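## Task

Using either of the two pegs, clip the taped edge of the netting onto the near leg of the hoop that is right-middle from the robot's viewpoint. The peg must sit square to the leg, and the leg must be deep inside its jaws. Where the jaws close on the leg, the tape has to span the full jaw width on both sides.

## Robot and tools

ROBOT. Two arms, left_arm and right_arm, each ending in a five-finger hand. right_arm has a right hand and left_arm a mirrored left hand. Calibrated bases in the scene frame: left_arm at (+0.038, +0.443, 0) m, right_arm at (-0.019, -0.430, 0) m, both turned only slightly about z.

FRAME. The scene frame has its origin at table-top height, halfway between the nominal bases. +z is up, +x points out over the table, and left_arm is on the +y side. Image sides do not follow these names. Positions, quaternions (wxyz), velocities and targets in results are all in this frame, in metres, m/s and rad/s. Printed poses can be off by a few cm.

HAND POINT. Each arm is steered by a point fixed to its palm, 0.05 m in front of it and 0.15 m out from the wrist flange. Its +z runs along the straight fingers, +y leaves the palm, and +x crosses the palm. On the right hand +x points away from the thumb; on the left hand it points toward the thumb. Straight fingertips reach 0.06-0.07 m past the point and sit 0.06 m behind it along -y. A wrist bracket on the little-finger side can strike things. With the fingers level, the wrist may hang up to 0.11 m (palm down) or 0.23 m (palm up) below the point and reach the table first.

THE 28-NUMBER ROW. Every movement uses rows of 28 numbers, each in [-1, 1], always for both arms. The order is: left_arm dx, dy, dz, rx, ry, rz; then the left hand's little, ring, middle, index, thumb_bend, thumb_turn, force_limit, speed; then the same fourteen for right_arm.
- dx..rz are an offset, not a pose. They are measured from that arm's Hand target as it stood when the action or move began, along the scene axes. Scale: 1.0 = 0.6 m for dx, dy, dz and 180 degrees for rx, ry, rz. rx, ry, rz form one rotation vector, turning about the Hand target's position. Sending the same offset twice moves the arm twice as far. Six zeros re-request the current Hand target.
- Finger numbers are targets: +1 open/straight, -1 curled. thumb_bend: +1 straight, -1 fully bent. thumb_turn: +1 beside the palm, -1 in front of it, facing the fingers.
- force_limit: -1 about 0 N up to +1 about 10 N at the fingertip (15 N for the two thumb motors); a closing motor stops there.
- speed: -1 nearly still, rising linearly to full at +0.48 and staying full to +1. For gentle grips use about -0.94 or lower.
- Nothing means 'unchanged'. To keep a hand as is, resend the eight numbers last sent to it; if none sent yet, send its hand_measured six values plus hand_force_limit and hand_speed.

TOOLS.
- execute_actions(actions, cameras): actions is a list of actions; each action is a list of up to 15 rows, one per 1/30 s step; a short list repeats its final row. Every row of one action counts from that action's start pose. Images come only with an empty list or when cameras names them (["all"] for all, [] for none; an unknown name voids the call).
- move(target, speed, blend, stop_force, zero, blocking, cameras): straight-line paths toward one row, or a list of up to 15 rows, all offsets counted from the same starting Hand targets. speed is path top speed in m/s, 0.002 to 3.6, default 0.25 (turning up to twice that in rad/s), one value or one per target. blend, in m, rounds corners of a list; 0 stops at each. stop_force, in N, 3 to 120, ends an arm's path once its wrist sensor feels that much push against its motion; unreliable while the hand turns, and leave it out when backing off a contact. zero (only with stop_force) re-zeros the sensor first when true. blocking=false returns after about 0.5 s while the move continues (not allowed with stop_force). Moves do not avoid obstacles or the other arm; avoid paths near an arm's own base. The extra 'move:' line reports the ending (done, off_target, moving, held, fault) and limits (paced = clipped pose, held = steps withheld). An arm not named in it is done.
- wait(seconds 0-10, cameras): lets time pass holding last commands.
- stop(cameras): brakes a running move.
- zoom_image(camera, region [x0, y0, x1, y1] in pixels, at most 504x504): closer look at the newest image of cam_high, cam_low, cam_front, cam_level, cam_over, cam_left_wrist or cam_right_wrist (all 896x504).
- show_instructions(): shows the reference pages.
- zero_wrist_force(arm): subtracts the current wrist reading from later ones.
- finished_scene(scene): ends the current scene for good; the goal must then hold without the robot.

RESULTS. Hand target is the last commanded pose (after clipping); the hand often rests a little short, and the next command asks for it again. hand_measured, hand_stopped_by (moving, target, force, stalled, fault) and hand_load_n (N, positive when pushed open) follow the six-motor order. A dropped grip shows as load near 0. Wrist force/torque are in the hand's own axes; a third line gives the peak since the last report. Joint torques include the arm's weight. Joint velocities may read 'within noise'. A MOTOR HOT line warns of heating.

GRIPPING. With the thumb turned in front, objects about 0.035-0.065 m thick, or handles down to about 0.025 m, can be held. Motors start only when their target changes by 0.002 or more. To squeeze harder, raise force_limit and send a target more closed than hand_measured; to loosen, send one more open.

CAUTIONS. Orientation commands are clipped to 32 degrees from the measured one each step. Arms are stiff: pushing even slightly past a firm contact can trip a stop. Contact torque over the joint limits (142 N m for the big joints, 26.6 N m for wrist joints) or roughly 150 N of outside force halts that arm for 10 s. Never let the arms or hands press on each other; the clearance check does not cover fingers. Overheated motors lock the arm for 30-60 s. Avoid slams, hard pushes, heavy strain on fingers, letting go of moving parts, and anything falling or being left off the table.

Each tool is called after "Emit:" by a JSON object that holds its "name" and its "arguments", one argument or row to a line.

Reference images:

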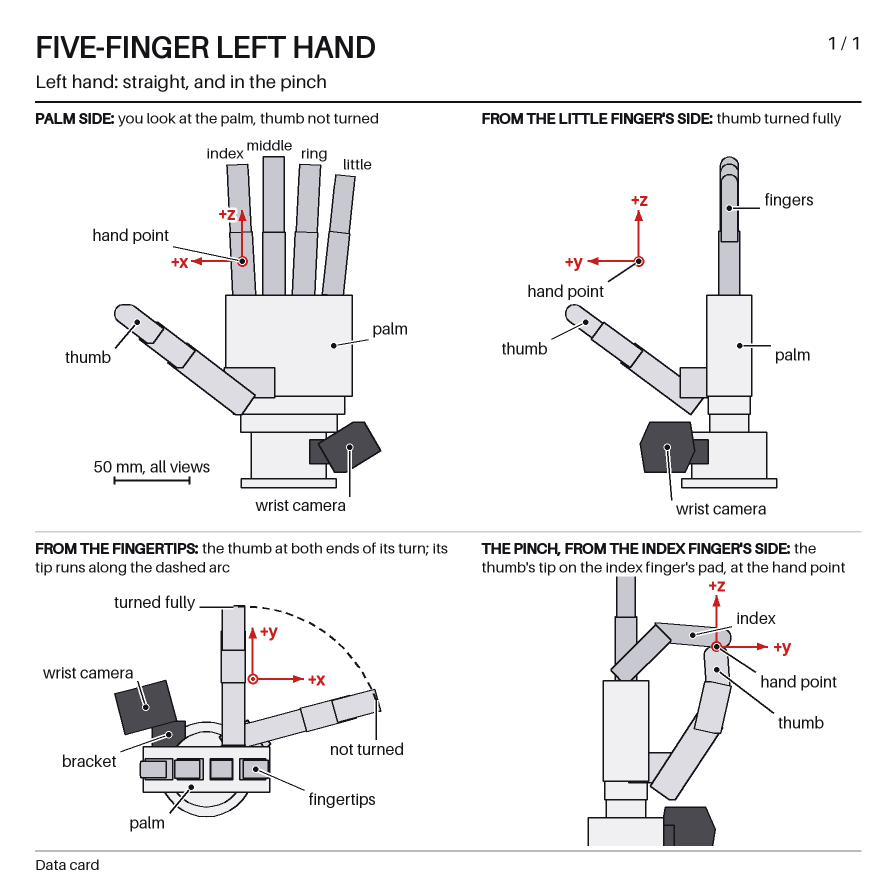

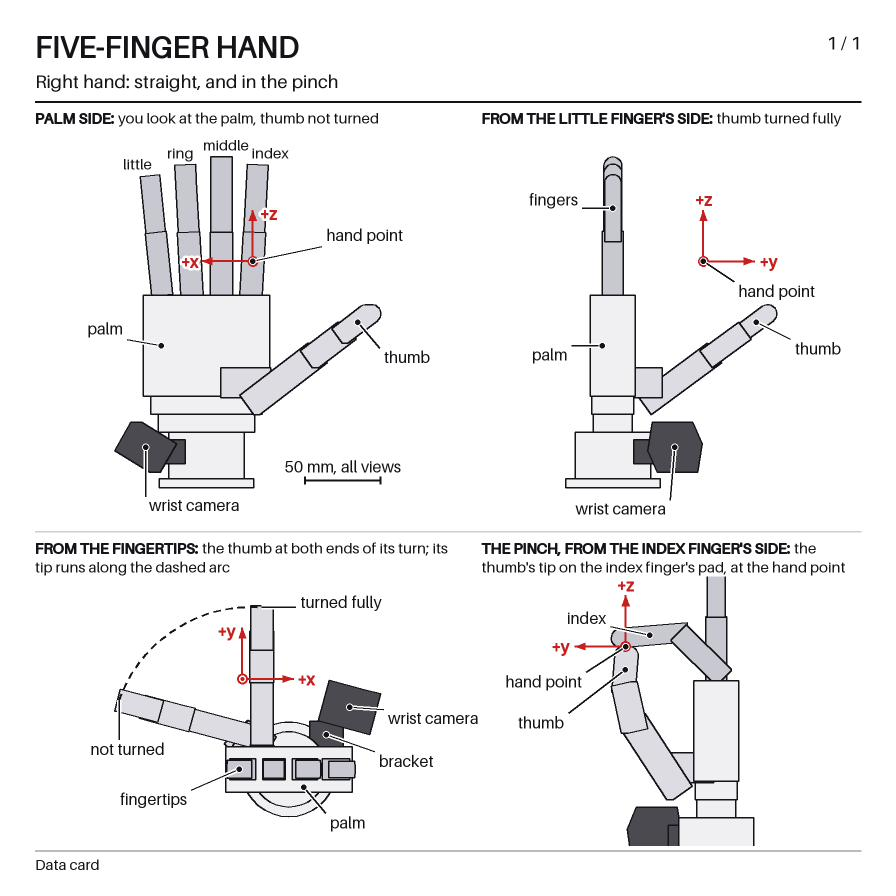

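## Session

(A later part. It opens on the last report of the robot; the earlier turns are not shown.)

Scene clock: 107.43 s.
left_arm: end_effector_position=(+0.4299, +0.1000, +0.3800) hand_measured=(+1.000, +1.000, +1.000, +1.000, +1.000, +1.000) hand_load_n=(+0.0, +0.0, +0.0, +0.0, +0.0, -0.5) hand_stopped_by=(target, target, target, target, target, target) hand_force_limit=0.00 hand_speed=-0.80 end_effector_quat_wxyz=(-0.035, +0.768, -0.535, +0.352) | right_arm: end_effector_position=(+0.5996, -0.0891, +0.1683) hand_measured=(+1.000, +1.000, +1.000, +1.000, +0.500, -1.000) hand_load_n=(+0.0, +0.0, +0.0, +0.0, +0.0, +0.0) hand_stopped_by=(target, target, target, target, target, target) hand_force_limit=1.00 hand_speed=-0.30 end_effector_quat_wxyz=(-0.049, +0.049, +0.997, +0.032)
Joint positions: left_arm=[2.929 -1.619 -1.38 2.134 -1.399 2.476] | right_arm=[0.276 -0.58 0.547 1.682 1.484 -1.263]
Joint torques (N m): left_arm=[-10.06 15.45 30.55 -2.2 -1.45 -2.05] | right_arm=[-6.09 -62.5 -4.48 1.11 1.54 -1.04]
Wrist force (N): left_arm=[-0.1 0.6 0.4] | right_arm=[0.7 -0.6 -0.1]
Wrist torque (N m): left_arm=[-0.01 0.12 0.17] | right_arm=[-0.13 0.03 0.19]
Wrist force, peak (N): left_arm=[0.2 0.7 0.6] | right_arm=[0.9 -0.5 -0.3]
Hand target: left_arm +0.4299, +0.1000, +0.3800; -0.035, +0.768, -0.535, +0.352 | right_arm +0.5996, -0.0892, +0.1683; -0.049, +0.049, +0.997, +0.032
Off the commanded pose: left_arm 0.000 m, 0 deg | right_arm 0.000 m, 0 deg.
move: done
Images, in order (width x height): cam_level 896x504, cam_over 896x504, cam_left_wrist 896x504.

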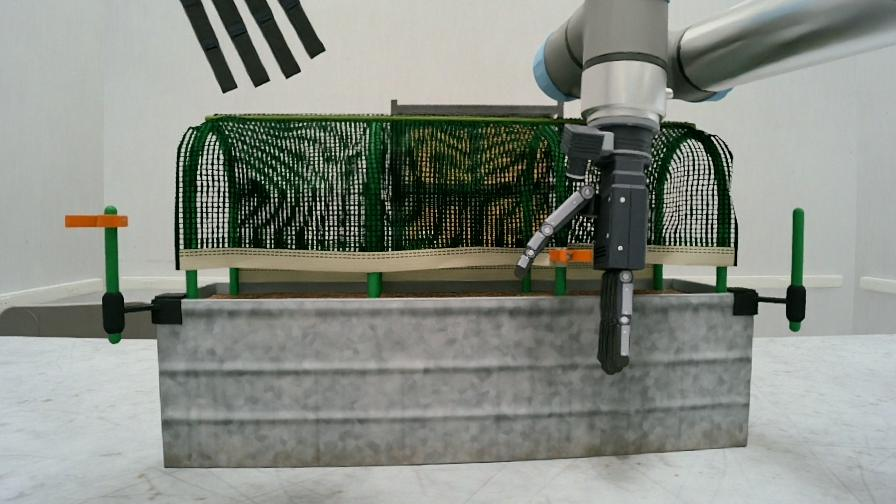

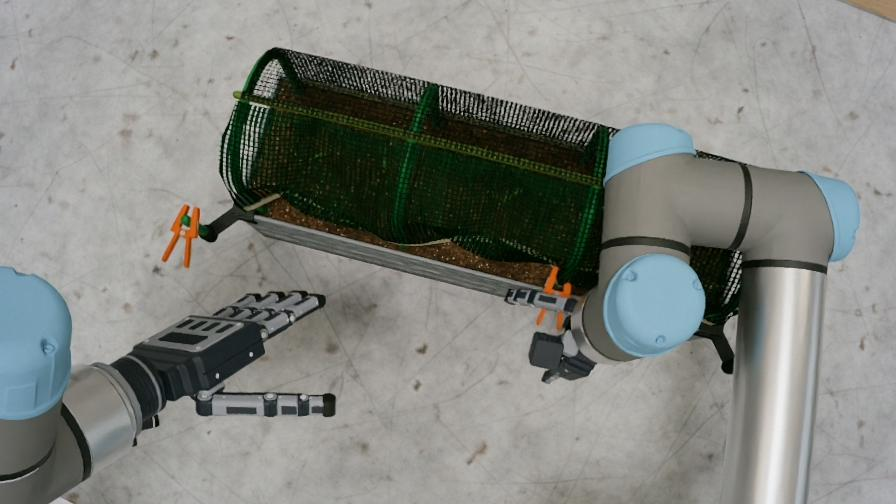

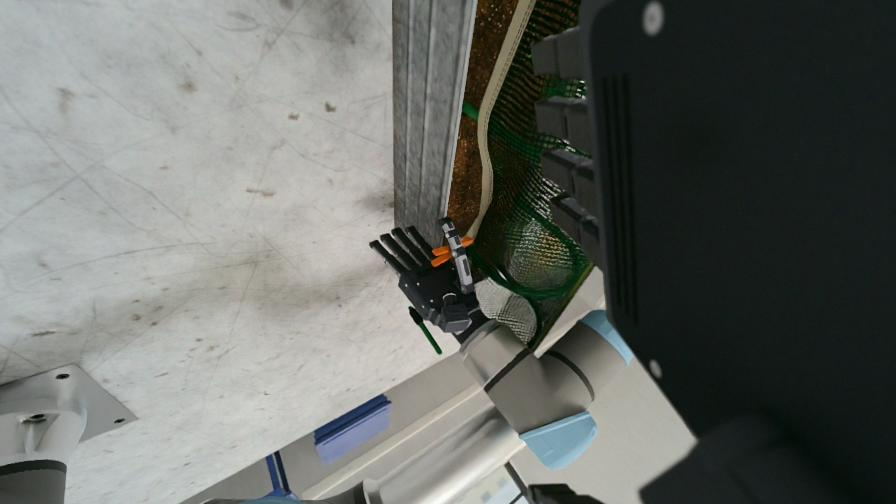

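Emit:
{"name": "move", "arguments": {
  "target": [0,0,0,0,0,0,1,1,1,1,1,1,0,-0.8, -0.2,-0.005,0,0,0,0,1,1,1,1,0.5,-1,1,-0.3],
  "speed": 0.08,
  "stop_force": 8,
  "cameras": ["cam_level","cam_over","cam_left_wrist"]
}}

Emit:
{"name": "zoom_image", "arguments": {
  "camera": "cam_over",
  "region": [520, 245, 600, 325]
}}

Emit:
{"name": "zoom_image", "arguments": {
  "camera": "cam_left_wrist",
  "region": [420, 210, 500, 290]
}}

Scene clock: 110.33 s.
left_arm: end_effector_position=(+0.4299, +0.1000, +0.3800) hand_measured=(+1.000, +1.000, +1.000, +1.000, +1.000, +1.000) hand_load_n=(+0.0, +0.0, +0.0, +0.0, +0.0, -0.5) hand_stopped_by=(target, target, target, target, target, target) hand_force_limit=0.00 hand_speed=-0.80 end_effector_quat_wxyz=(-0.035, +0.768, -0.535, +0.352) | right_arm: end_effector_position=(+0.4796, -0.0922, +0.1683) hand_measured=(+1.000, +1.000, +1.000, +1.000, +0.500, -1.000) hand_load_n=(+0.0, +0.0, +0.0, +0.0, +0.0, +0.0) hand_stopped_by=(target, target, target, target, target, target) hand_force_limit=1.00 hand_speed=-0.30 end_effector_quat_wxyz=(-0.049, +0.049, +0.997, +0.032)
Joint positions: left_arm=[2.929 -1.619 -1.38 2.134 -1.399 2.476] | right_arm=[0.318 -0.928 1.169 1.403 1.481 -1.221]
Joint torques (N m): left_arm=[-11.27 13.75 31.67 -2.27 -1.14 -1.79] | right_arm=[6.47 -52.17 -3.49 0.94 -1.32 1.3]
Wrist force (N): left_arm=[0.0 0.6 0.5] | right_arm=[0.8 0.1 -0.2]
Wrist torque (N m): left_arm=[-0.01 0.11 0.16] | right_arm=[-0.03 0.03 0.14]
Wrist force, peak (N): left_arm=[-0.2 0.7 0.5] | right_arm=[1.2 -0.2 -0.1]
Hand target: left_arm +0.4299, +0.1000, +0.3800; -0.035, +0.768, -0.535, +0.352 | right_arm +0.4796, -0.0922, +0.1683; -0.049, +0.049, +0.997, +0.032
Off the commanded pose: left_arm 0.000 m, 0 deg | right_arm 0.000 m, 0 deg.
move: done
Images, in order (width x height): cam_level 896x504, cam_over 896x504, cam_left_wrist 896x504.

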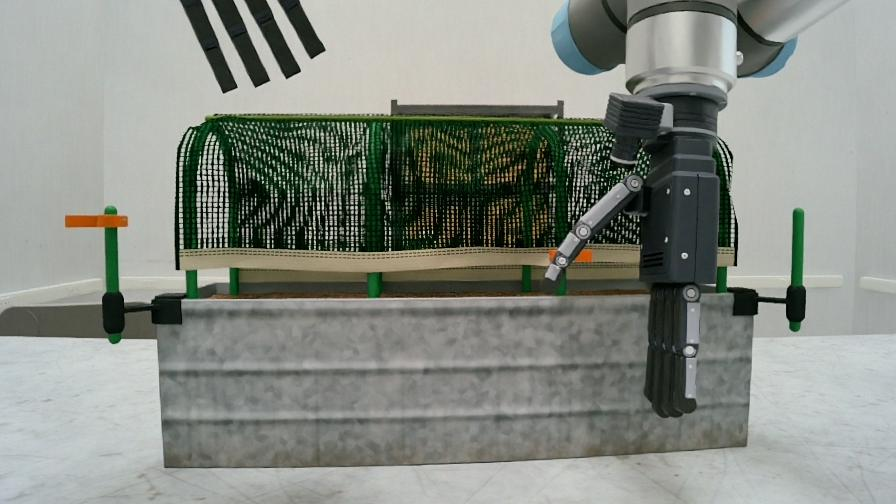

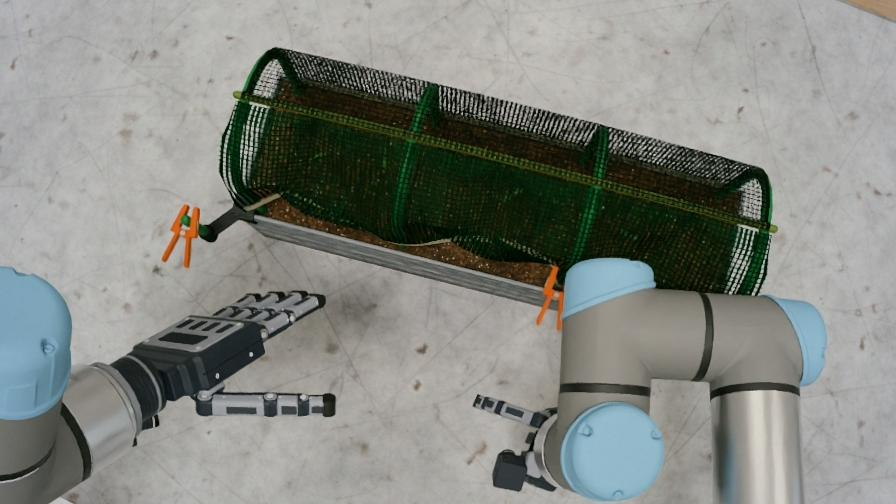

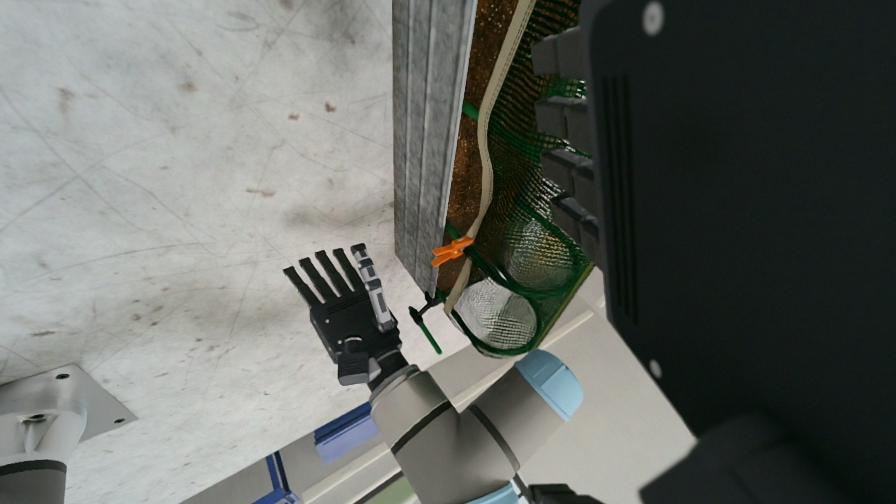

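Scaled by 6.300 from the camera's 896x504 image, which has a finer 1280x720 frame.

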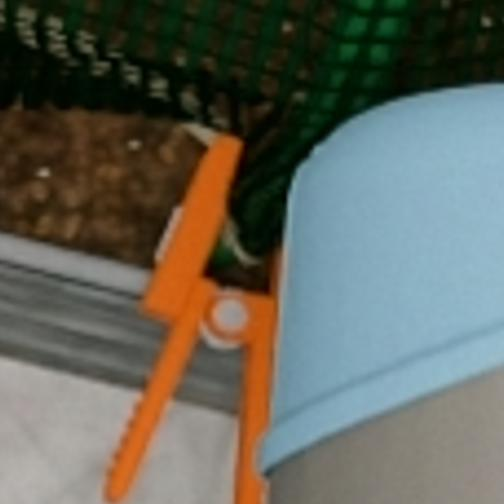

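Scaled by 6.300 from the camera's 896x504 image, which has a finer 1280x720 frame.

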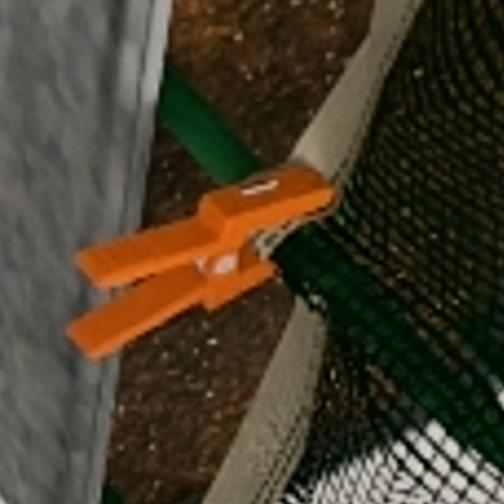

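Emit:
{"name": "move", "arguments": {
  "target": [
    [0,0,0,0,0,0,1,1,1,1,1,1,0,-0.8, -0.12,-0.05,0,0,0,0,1,1,1,1,0.5,-1,1,-0.3],
    [0,0,0,0,0,0,1,1,1,1,1,1,0,-0.8, -0.2,-0.35,0.05,0,0,0,1,1,1,1,0.5,-1,1,-0.3]
  ],
  "speed": 0.2,
  "blend": 0.04,
  "cameras": ["all"]
}}

Emit:
{"name": "zoom_image", "arguments": {
  "camera": "cam_over",
  "region": [525, 255, 595, 325]
}}

Emit:
{"name": "zoom_image", "arguments": {
  "camera": "cam_level",
  "region": [530, 220, 600, 290]
}}

Emit:
{"name": "zoom_image", "arguments": {
  "camera": "cam_left_wrist",
  "region": [425, 225, 485, 285]
}}

Emit:
{"name": "zoom_image", "arguments": {
  "camera": "cam_low",
  "region": [470, 170, 560, 240]
}}

Emit:
{"name": "zoom_image", "arguments": {
  "camera": "cam_front",
  "region": [490, 230, 610, 320]
}}

Scene clock: 113.03 s.
left_arm: end_effector_position=(+0.4299, +0.1000, +0.3800) hand_measured=(+1.000, +1.000, +1.000, +1.000, +1.000, +1.000) hand_load_n=(+0.0, -0.5, +0.0, +0.0, +0.0, +0.0) hand_stopped_by=(target, target, target, target, target, target) hand_force_limit=0.00 hand_speed=-0.80 end_effector_quat_wxyz=(-0.035, +0.768, -0.535, +0.352) | right_arm: end_effector_position=(+0.3596, -0.3021, +0.1983) hand_measured=(+1.000, +1.000, +1.000, +1.000, +0.500, -1.000) hand_load_n=(+0.0, +0.0, +0.0, +0.0, +0.0, +0.0) hand_stopped_by=(target, target, target, target, target, target) hand_force_limit=1.00 hand_speed=-0.30 end_effector_quat_wxyz=(-0.049, +0.049, +0.997, +0.032)
Joint positions: left_arm=[2.929 -1.619 -1.38 2.134 -1.399 2.476] | right_arm=[-0.159 -1.384 1.761 1.301 1.525 -1.696]
Joint torques (N m): left_arm=[-10.38 14.67 29.97 -2.31 -1.18 -1.59] | right_arm=[-5.86 -34.1 -3.7 3.87 -1.27 -1.28]
Wrist force (N): left_arm=[0.0 0.5 0.4] | right_arm=[0.6 -0.1 -0.1]
Wrist torque (N m): left_arm=[-0.02 0.10 0.17] | right_arm=[-0.07 0.02 0.22]
Wrist force, peak (N): left_arm=[-0.1 0.7 0.6] | right_arm=[0.8 -0.7 -1.0]
Hand target: left_arm +0.4299, +0.1000, +0.3800; -0.035, +0.768, -0.535, +0.352 | right_arm +0.3596, -0.3022, +0.1983; -0.049, +0.049, +0.997, +0.032
Off the commanded pose: left_arm 0.000 m, 0 deg | right_arm 0.000 m, 0 deg.
move: done; blend cut to 0.039 m at target 1

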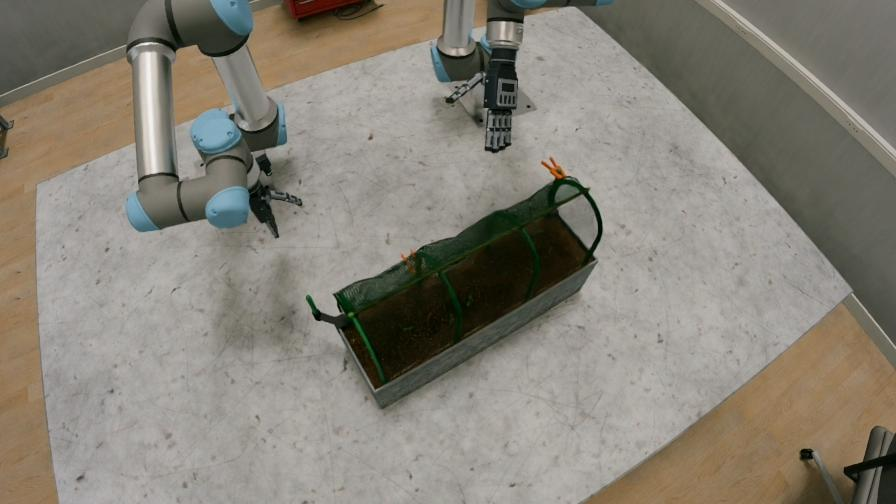

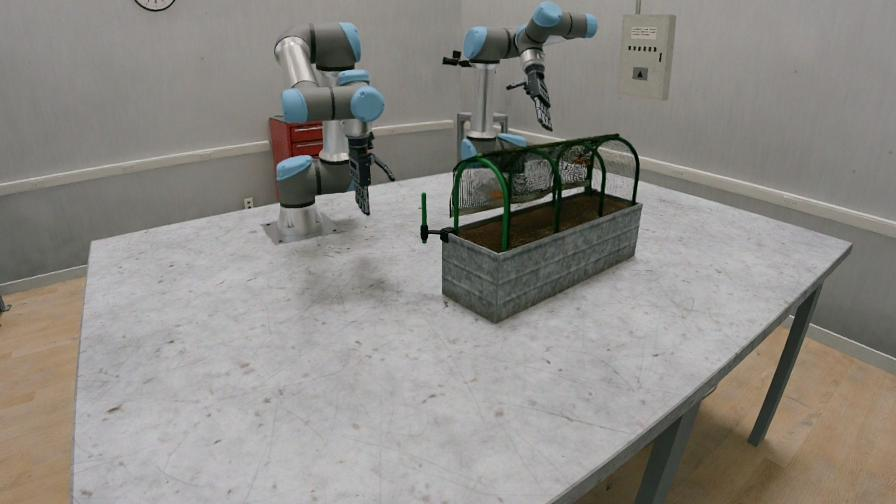

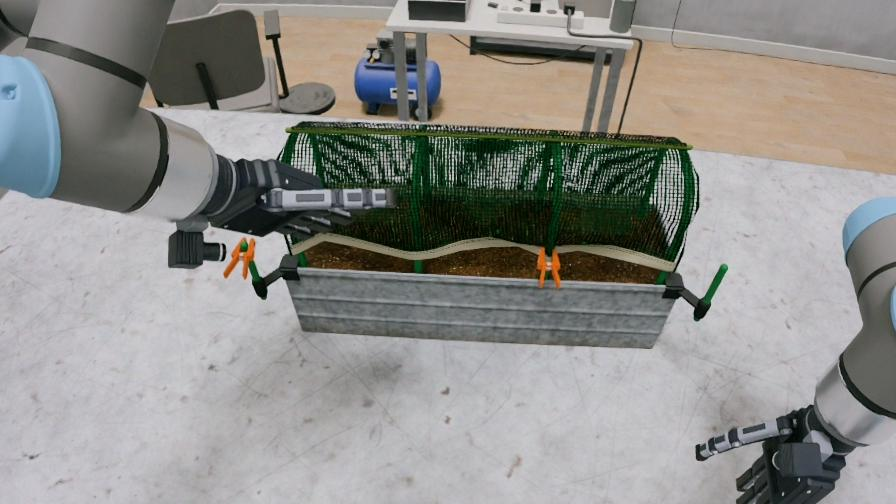

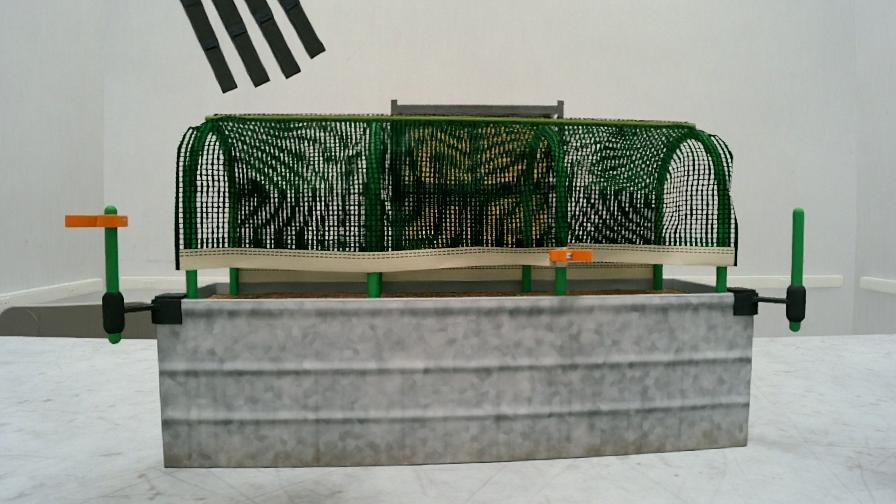

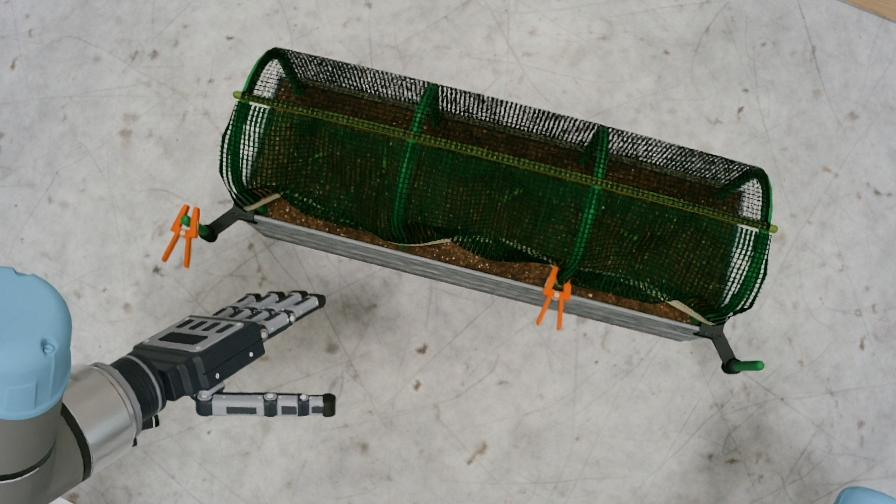

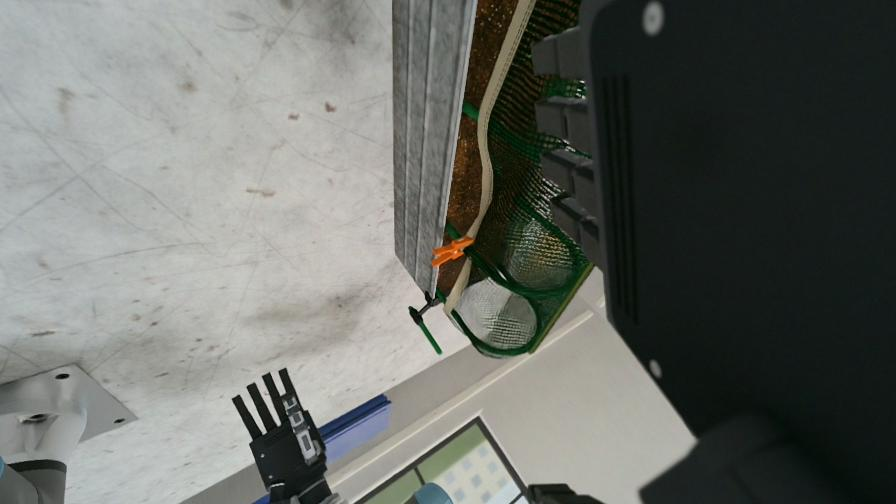

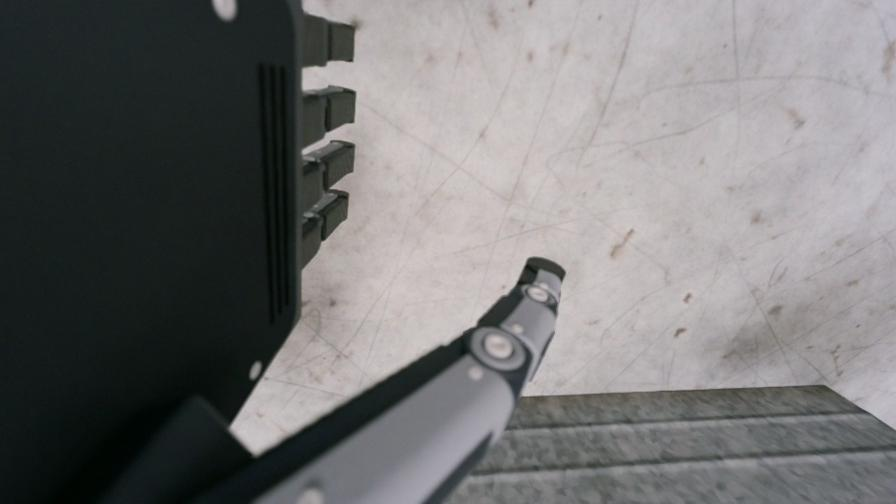

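Scaled by 7.200 from the camera's 896x504 image, which has a finer 1280x720 frame.

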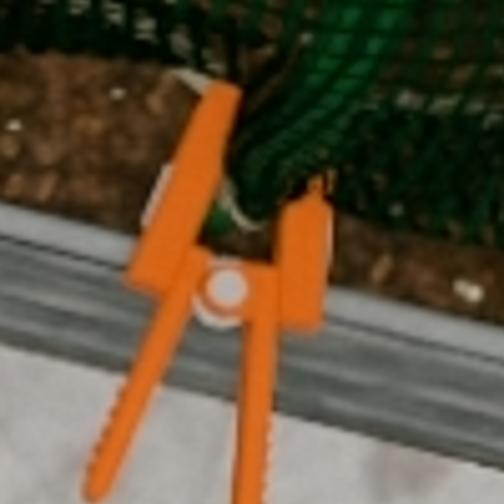

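Scaled by 7.200 from the camera's 896x504 image, which has a finer 1280x720 frame.

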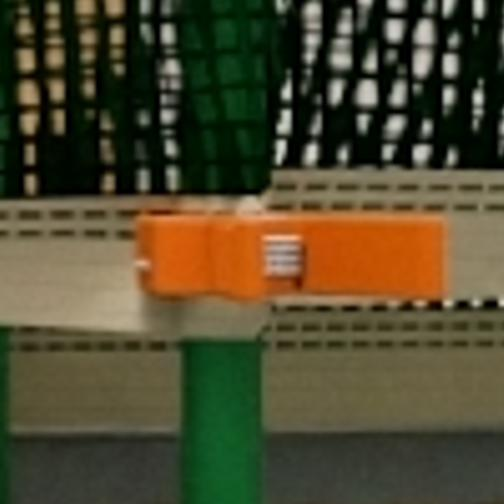

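Scaled by 8.400 from the camera's 896x504 image, which has a finer 1280x720 frame.

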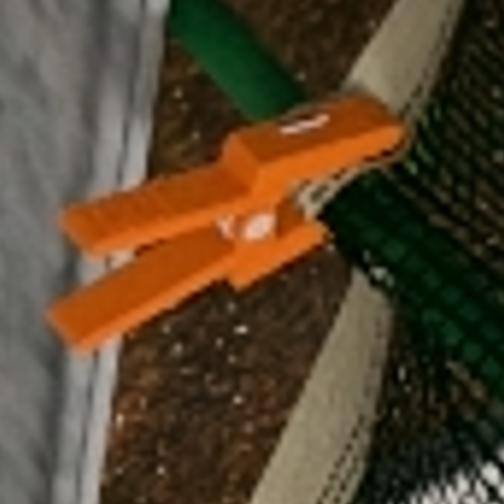

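Scaled by 5.600 from the camera's 896x504 image, which has a finer 1280x720 frame.

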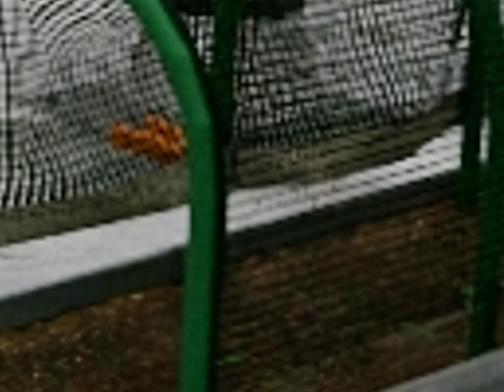

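Scaled by 4.200 from the camera's 896x504 image, which has a finer 1280x720 frame.

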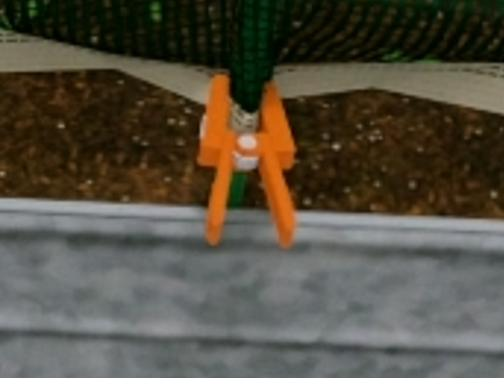

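Emit:
{"name": "zoom_image", "arguments": {
  "camera": "cam_level",
  "region": [500, 215, 740, 295]
}}

Emit:
{"name": "zoom_image", "arguments": {
  "camera": "cam_front",
  "region": [525, 235, 575, 285]
}}

Emit:
{"name": "zoom_image", "arguments": {
  "camera": "cam_level",
  "region": [545, 235, 595, 275]
}}

Emit:
{"name": "zoom_image", "arguments": {
  "camera": "cam_left_wrist",
  "region": [435, 230, 475, 270]
}}

Emit:
{"name": "zoom_image", "arguments": {
  "camera": "cam_low",
  "region": [485, 180, 525, 215]
}}

Scaled by 2.100 from the camera's 896x504 image, which has a finer 1280x720 frame.

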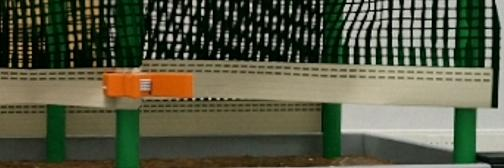

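Scaled by 10.080 from the camera's 896x504 image, which has a finer 1280x720 frame.

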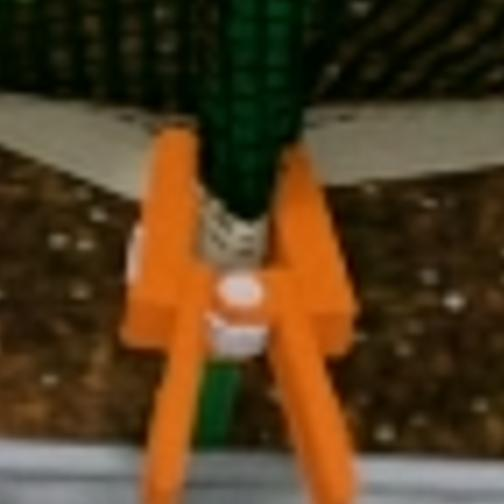

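Scaled by 10.080 from the camera's 896x504 image, which has a finer 1280x720 frame.

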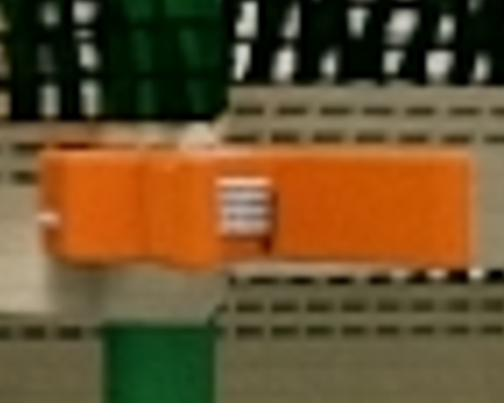

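Scaled by 12.600 from the camera's 896x504 image, which has a finer 1280x720 frame.

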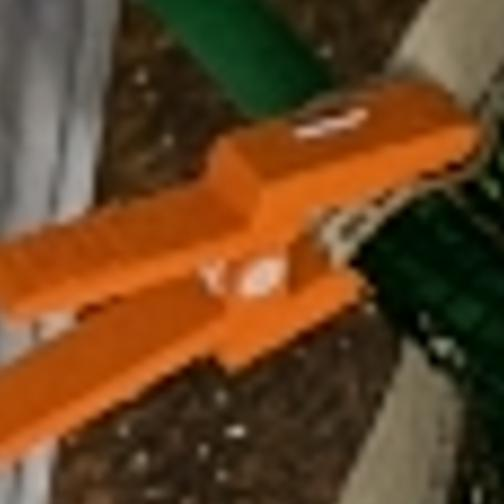

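Scaled by 12.600 from the camera's 896x504 image, which has a finer 1280x720 frame.

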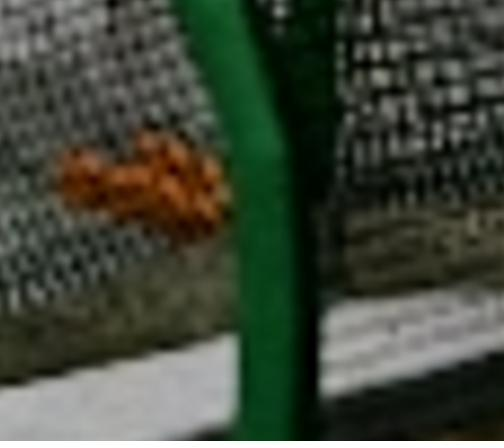

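Emit:
{"name": "finished_scene", "arguments": {
  "scene": 2
}}

The scene is finished: the task was done.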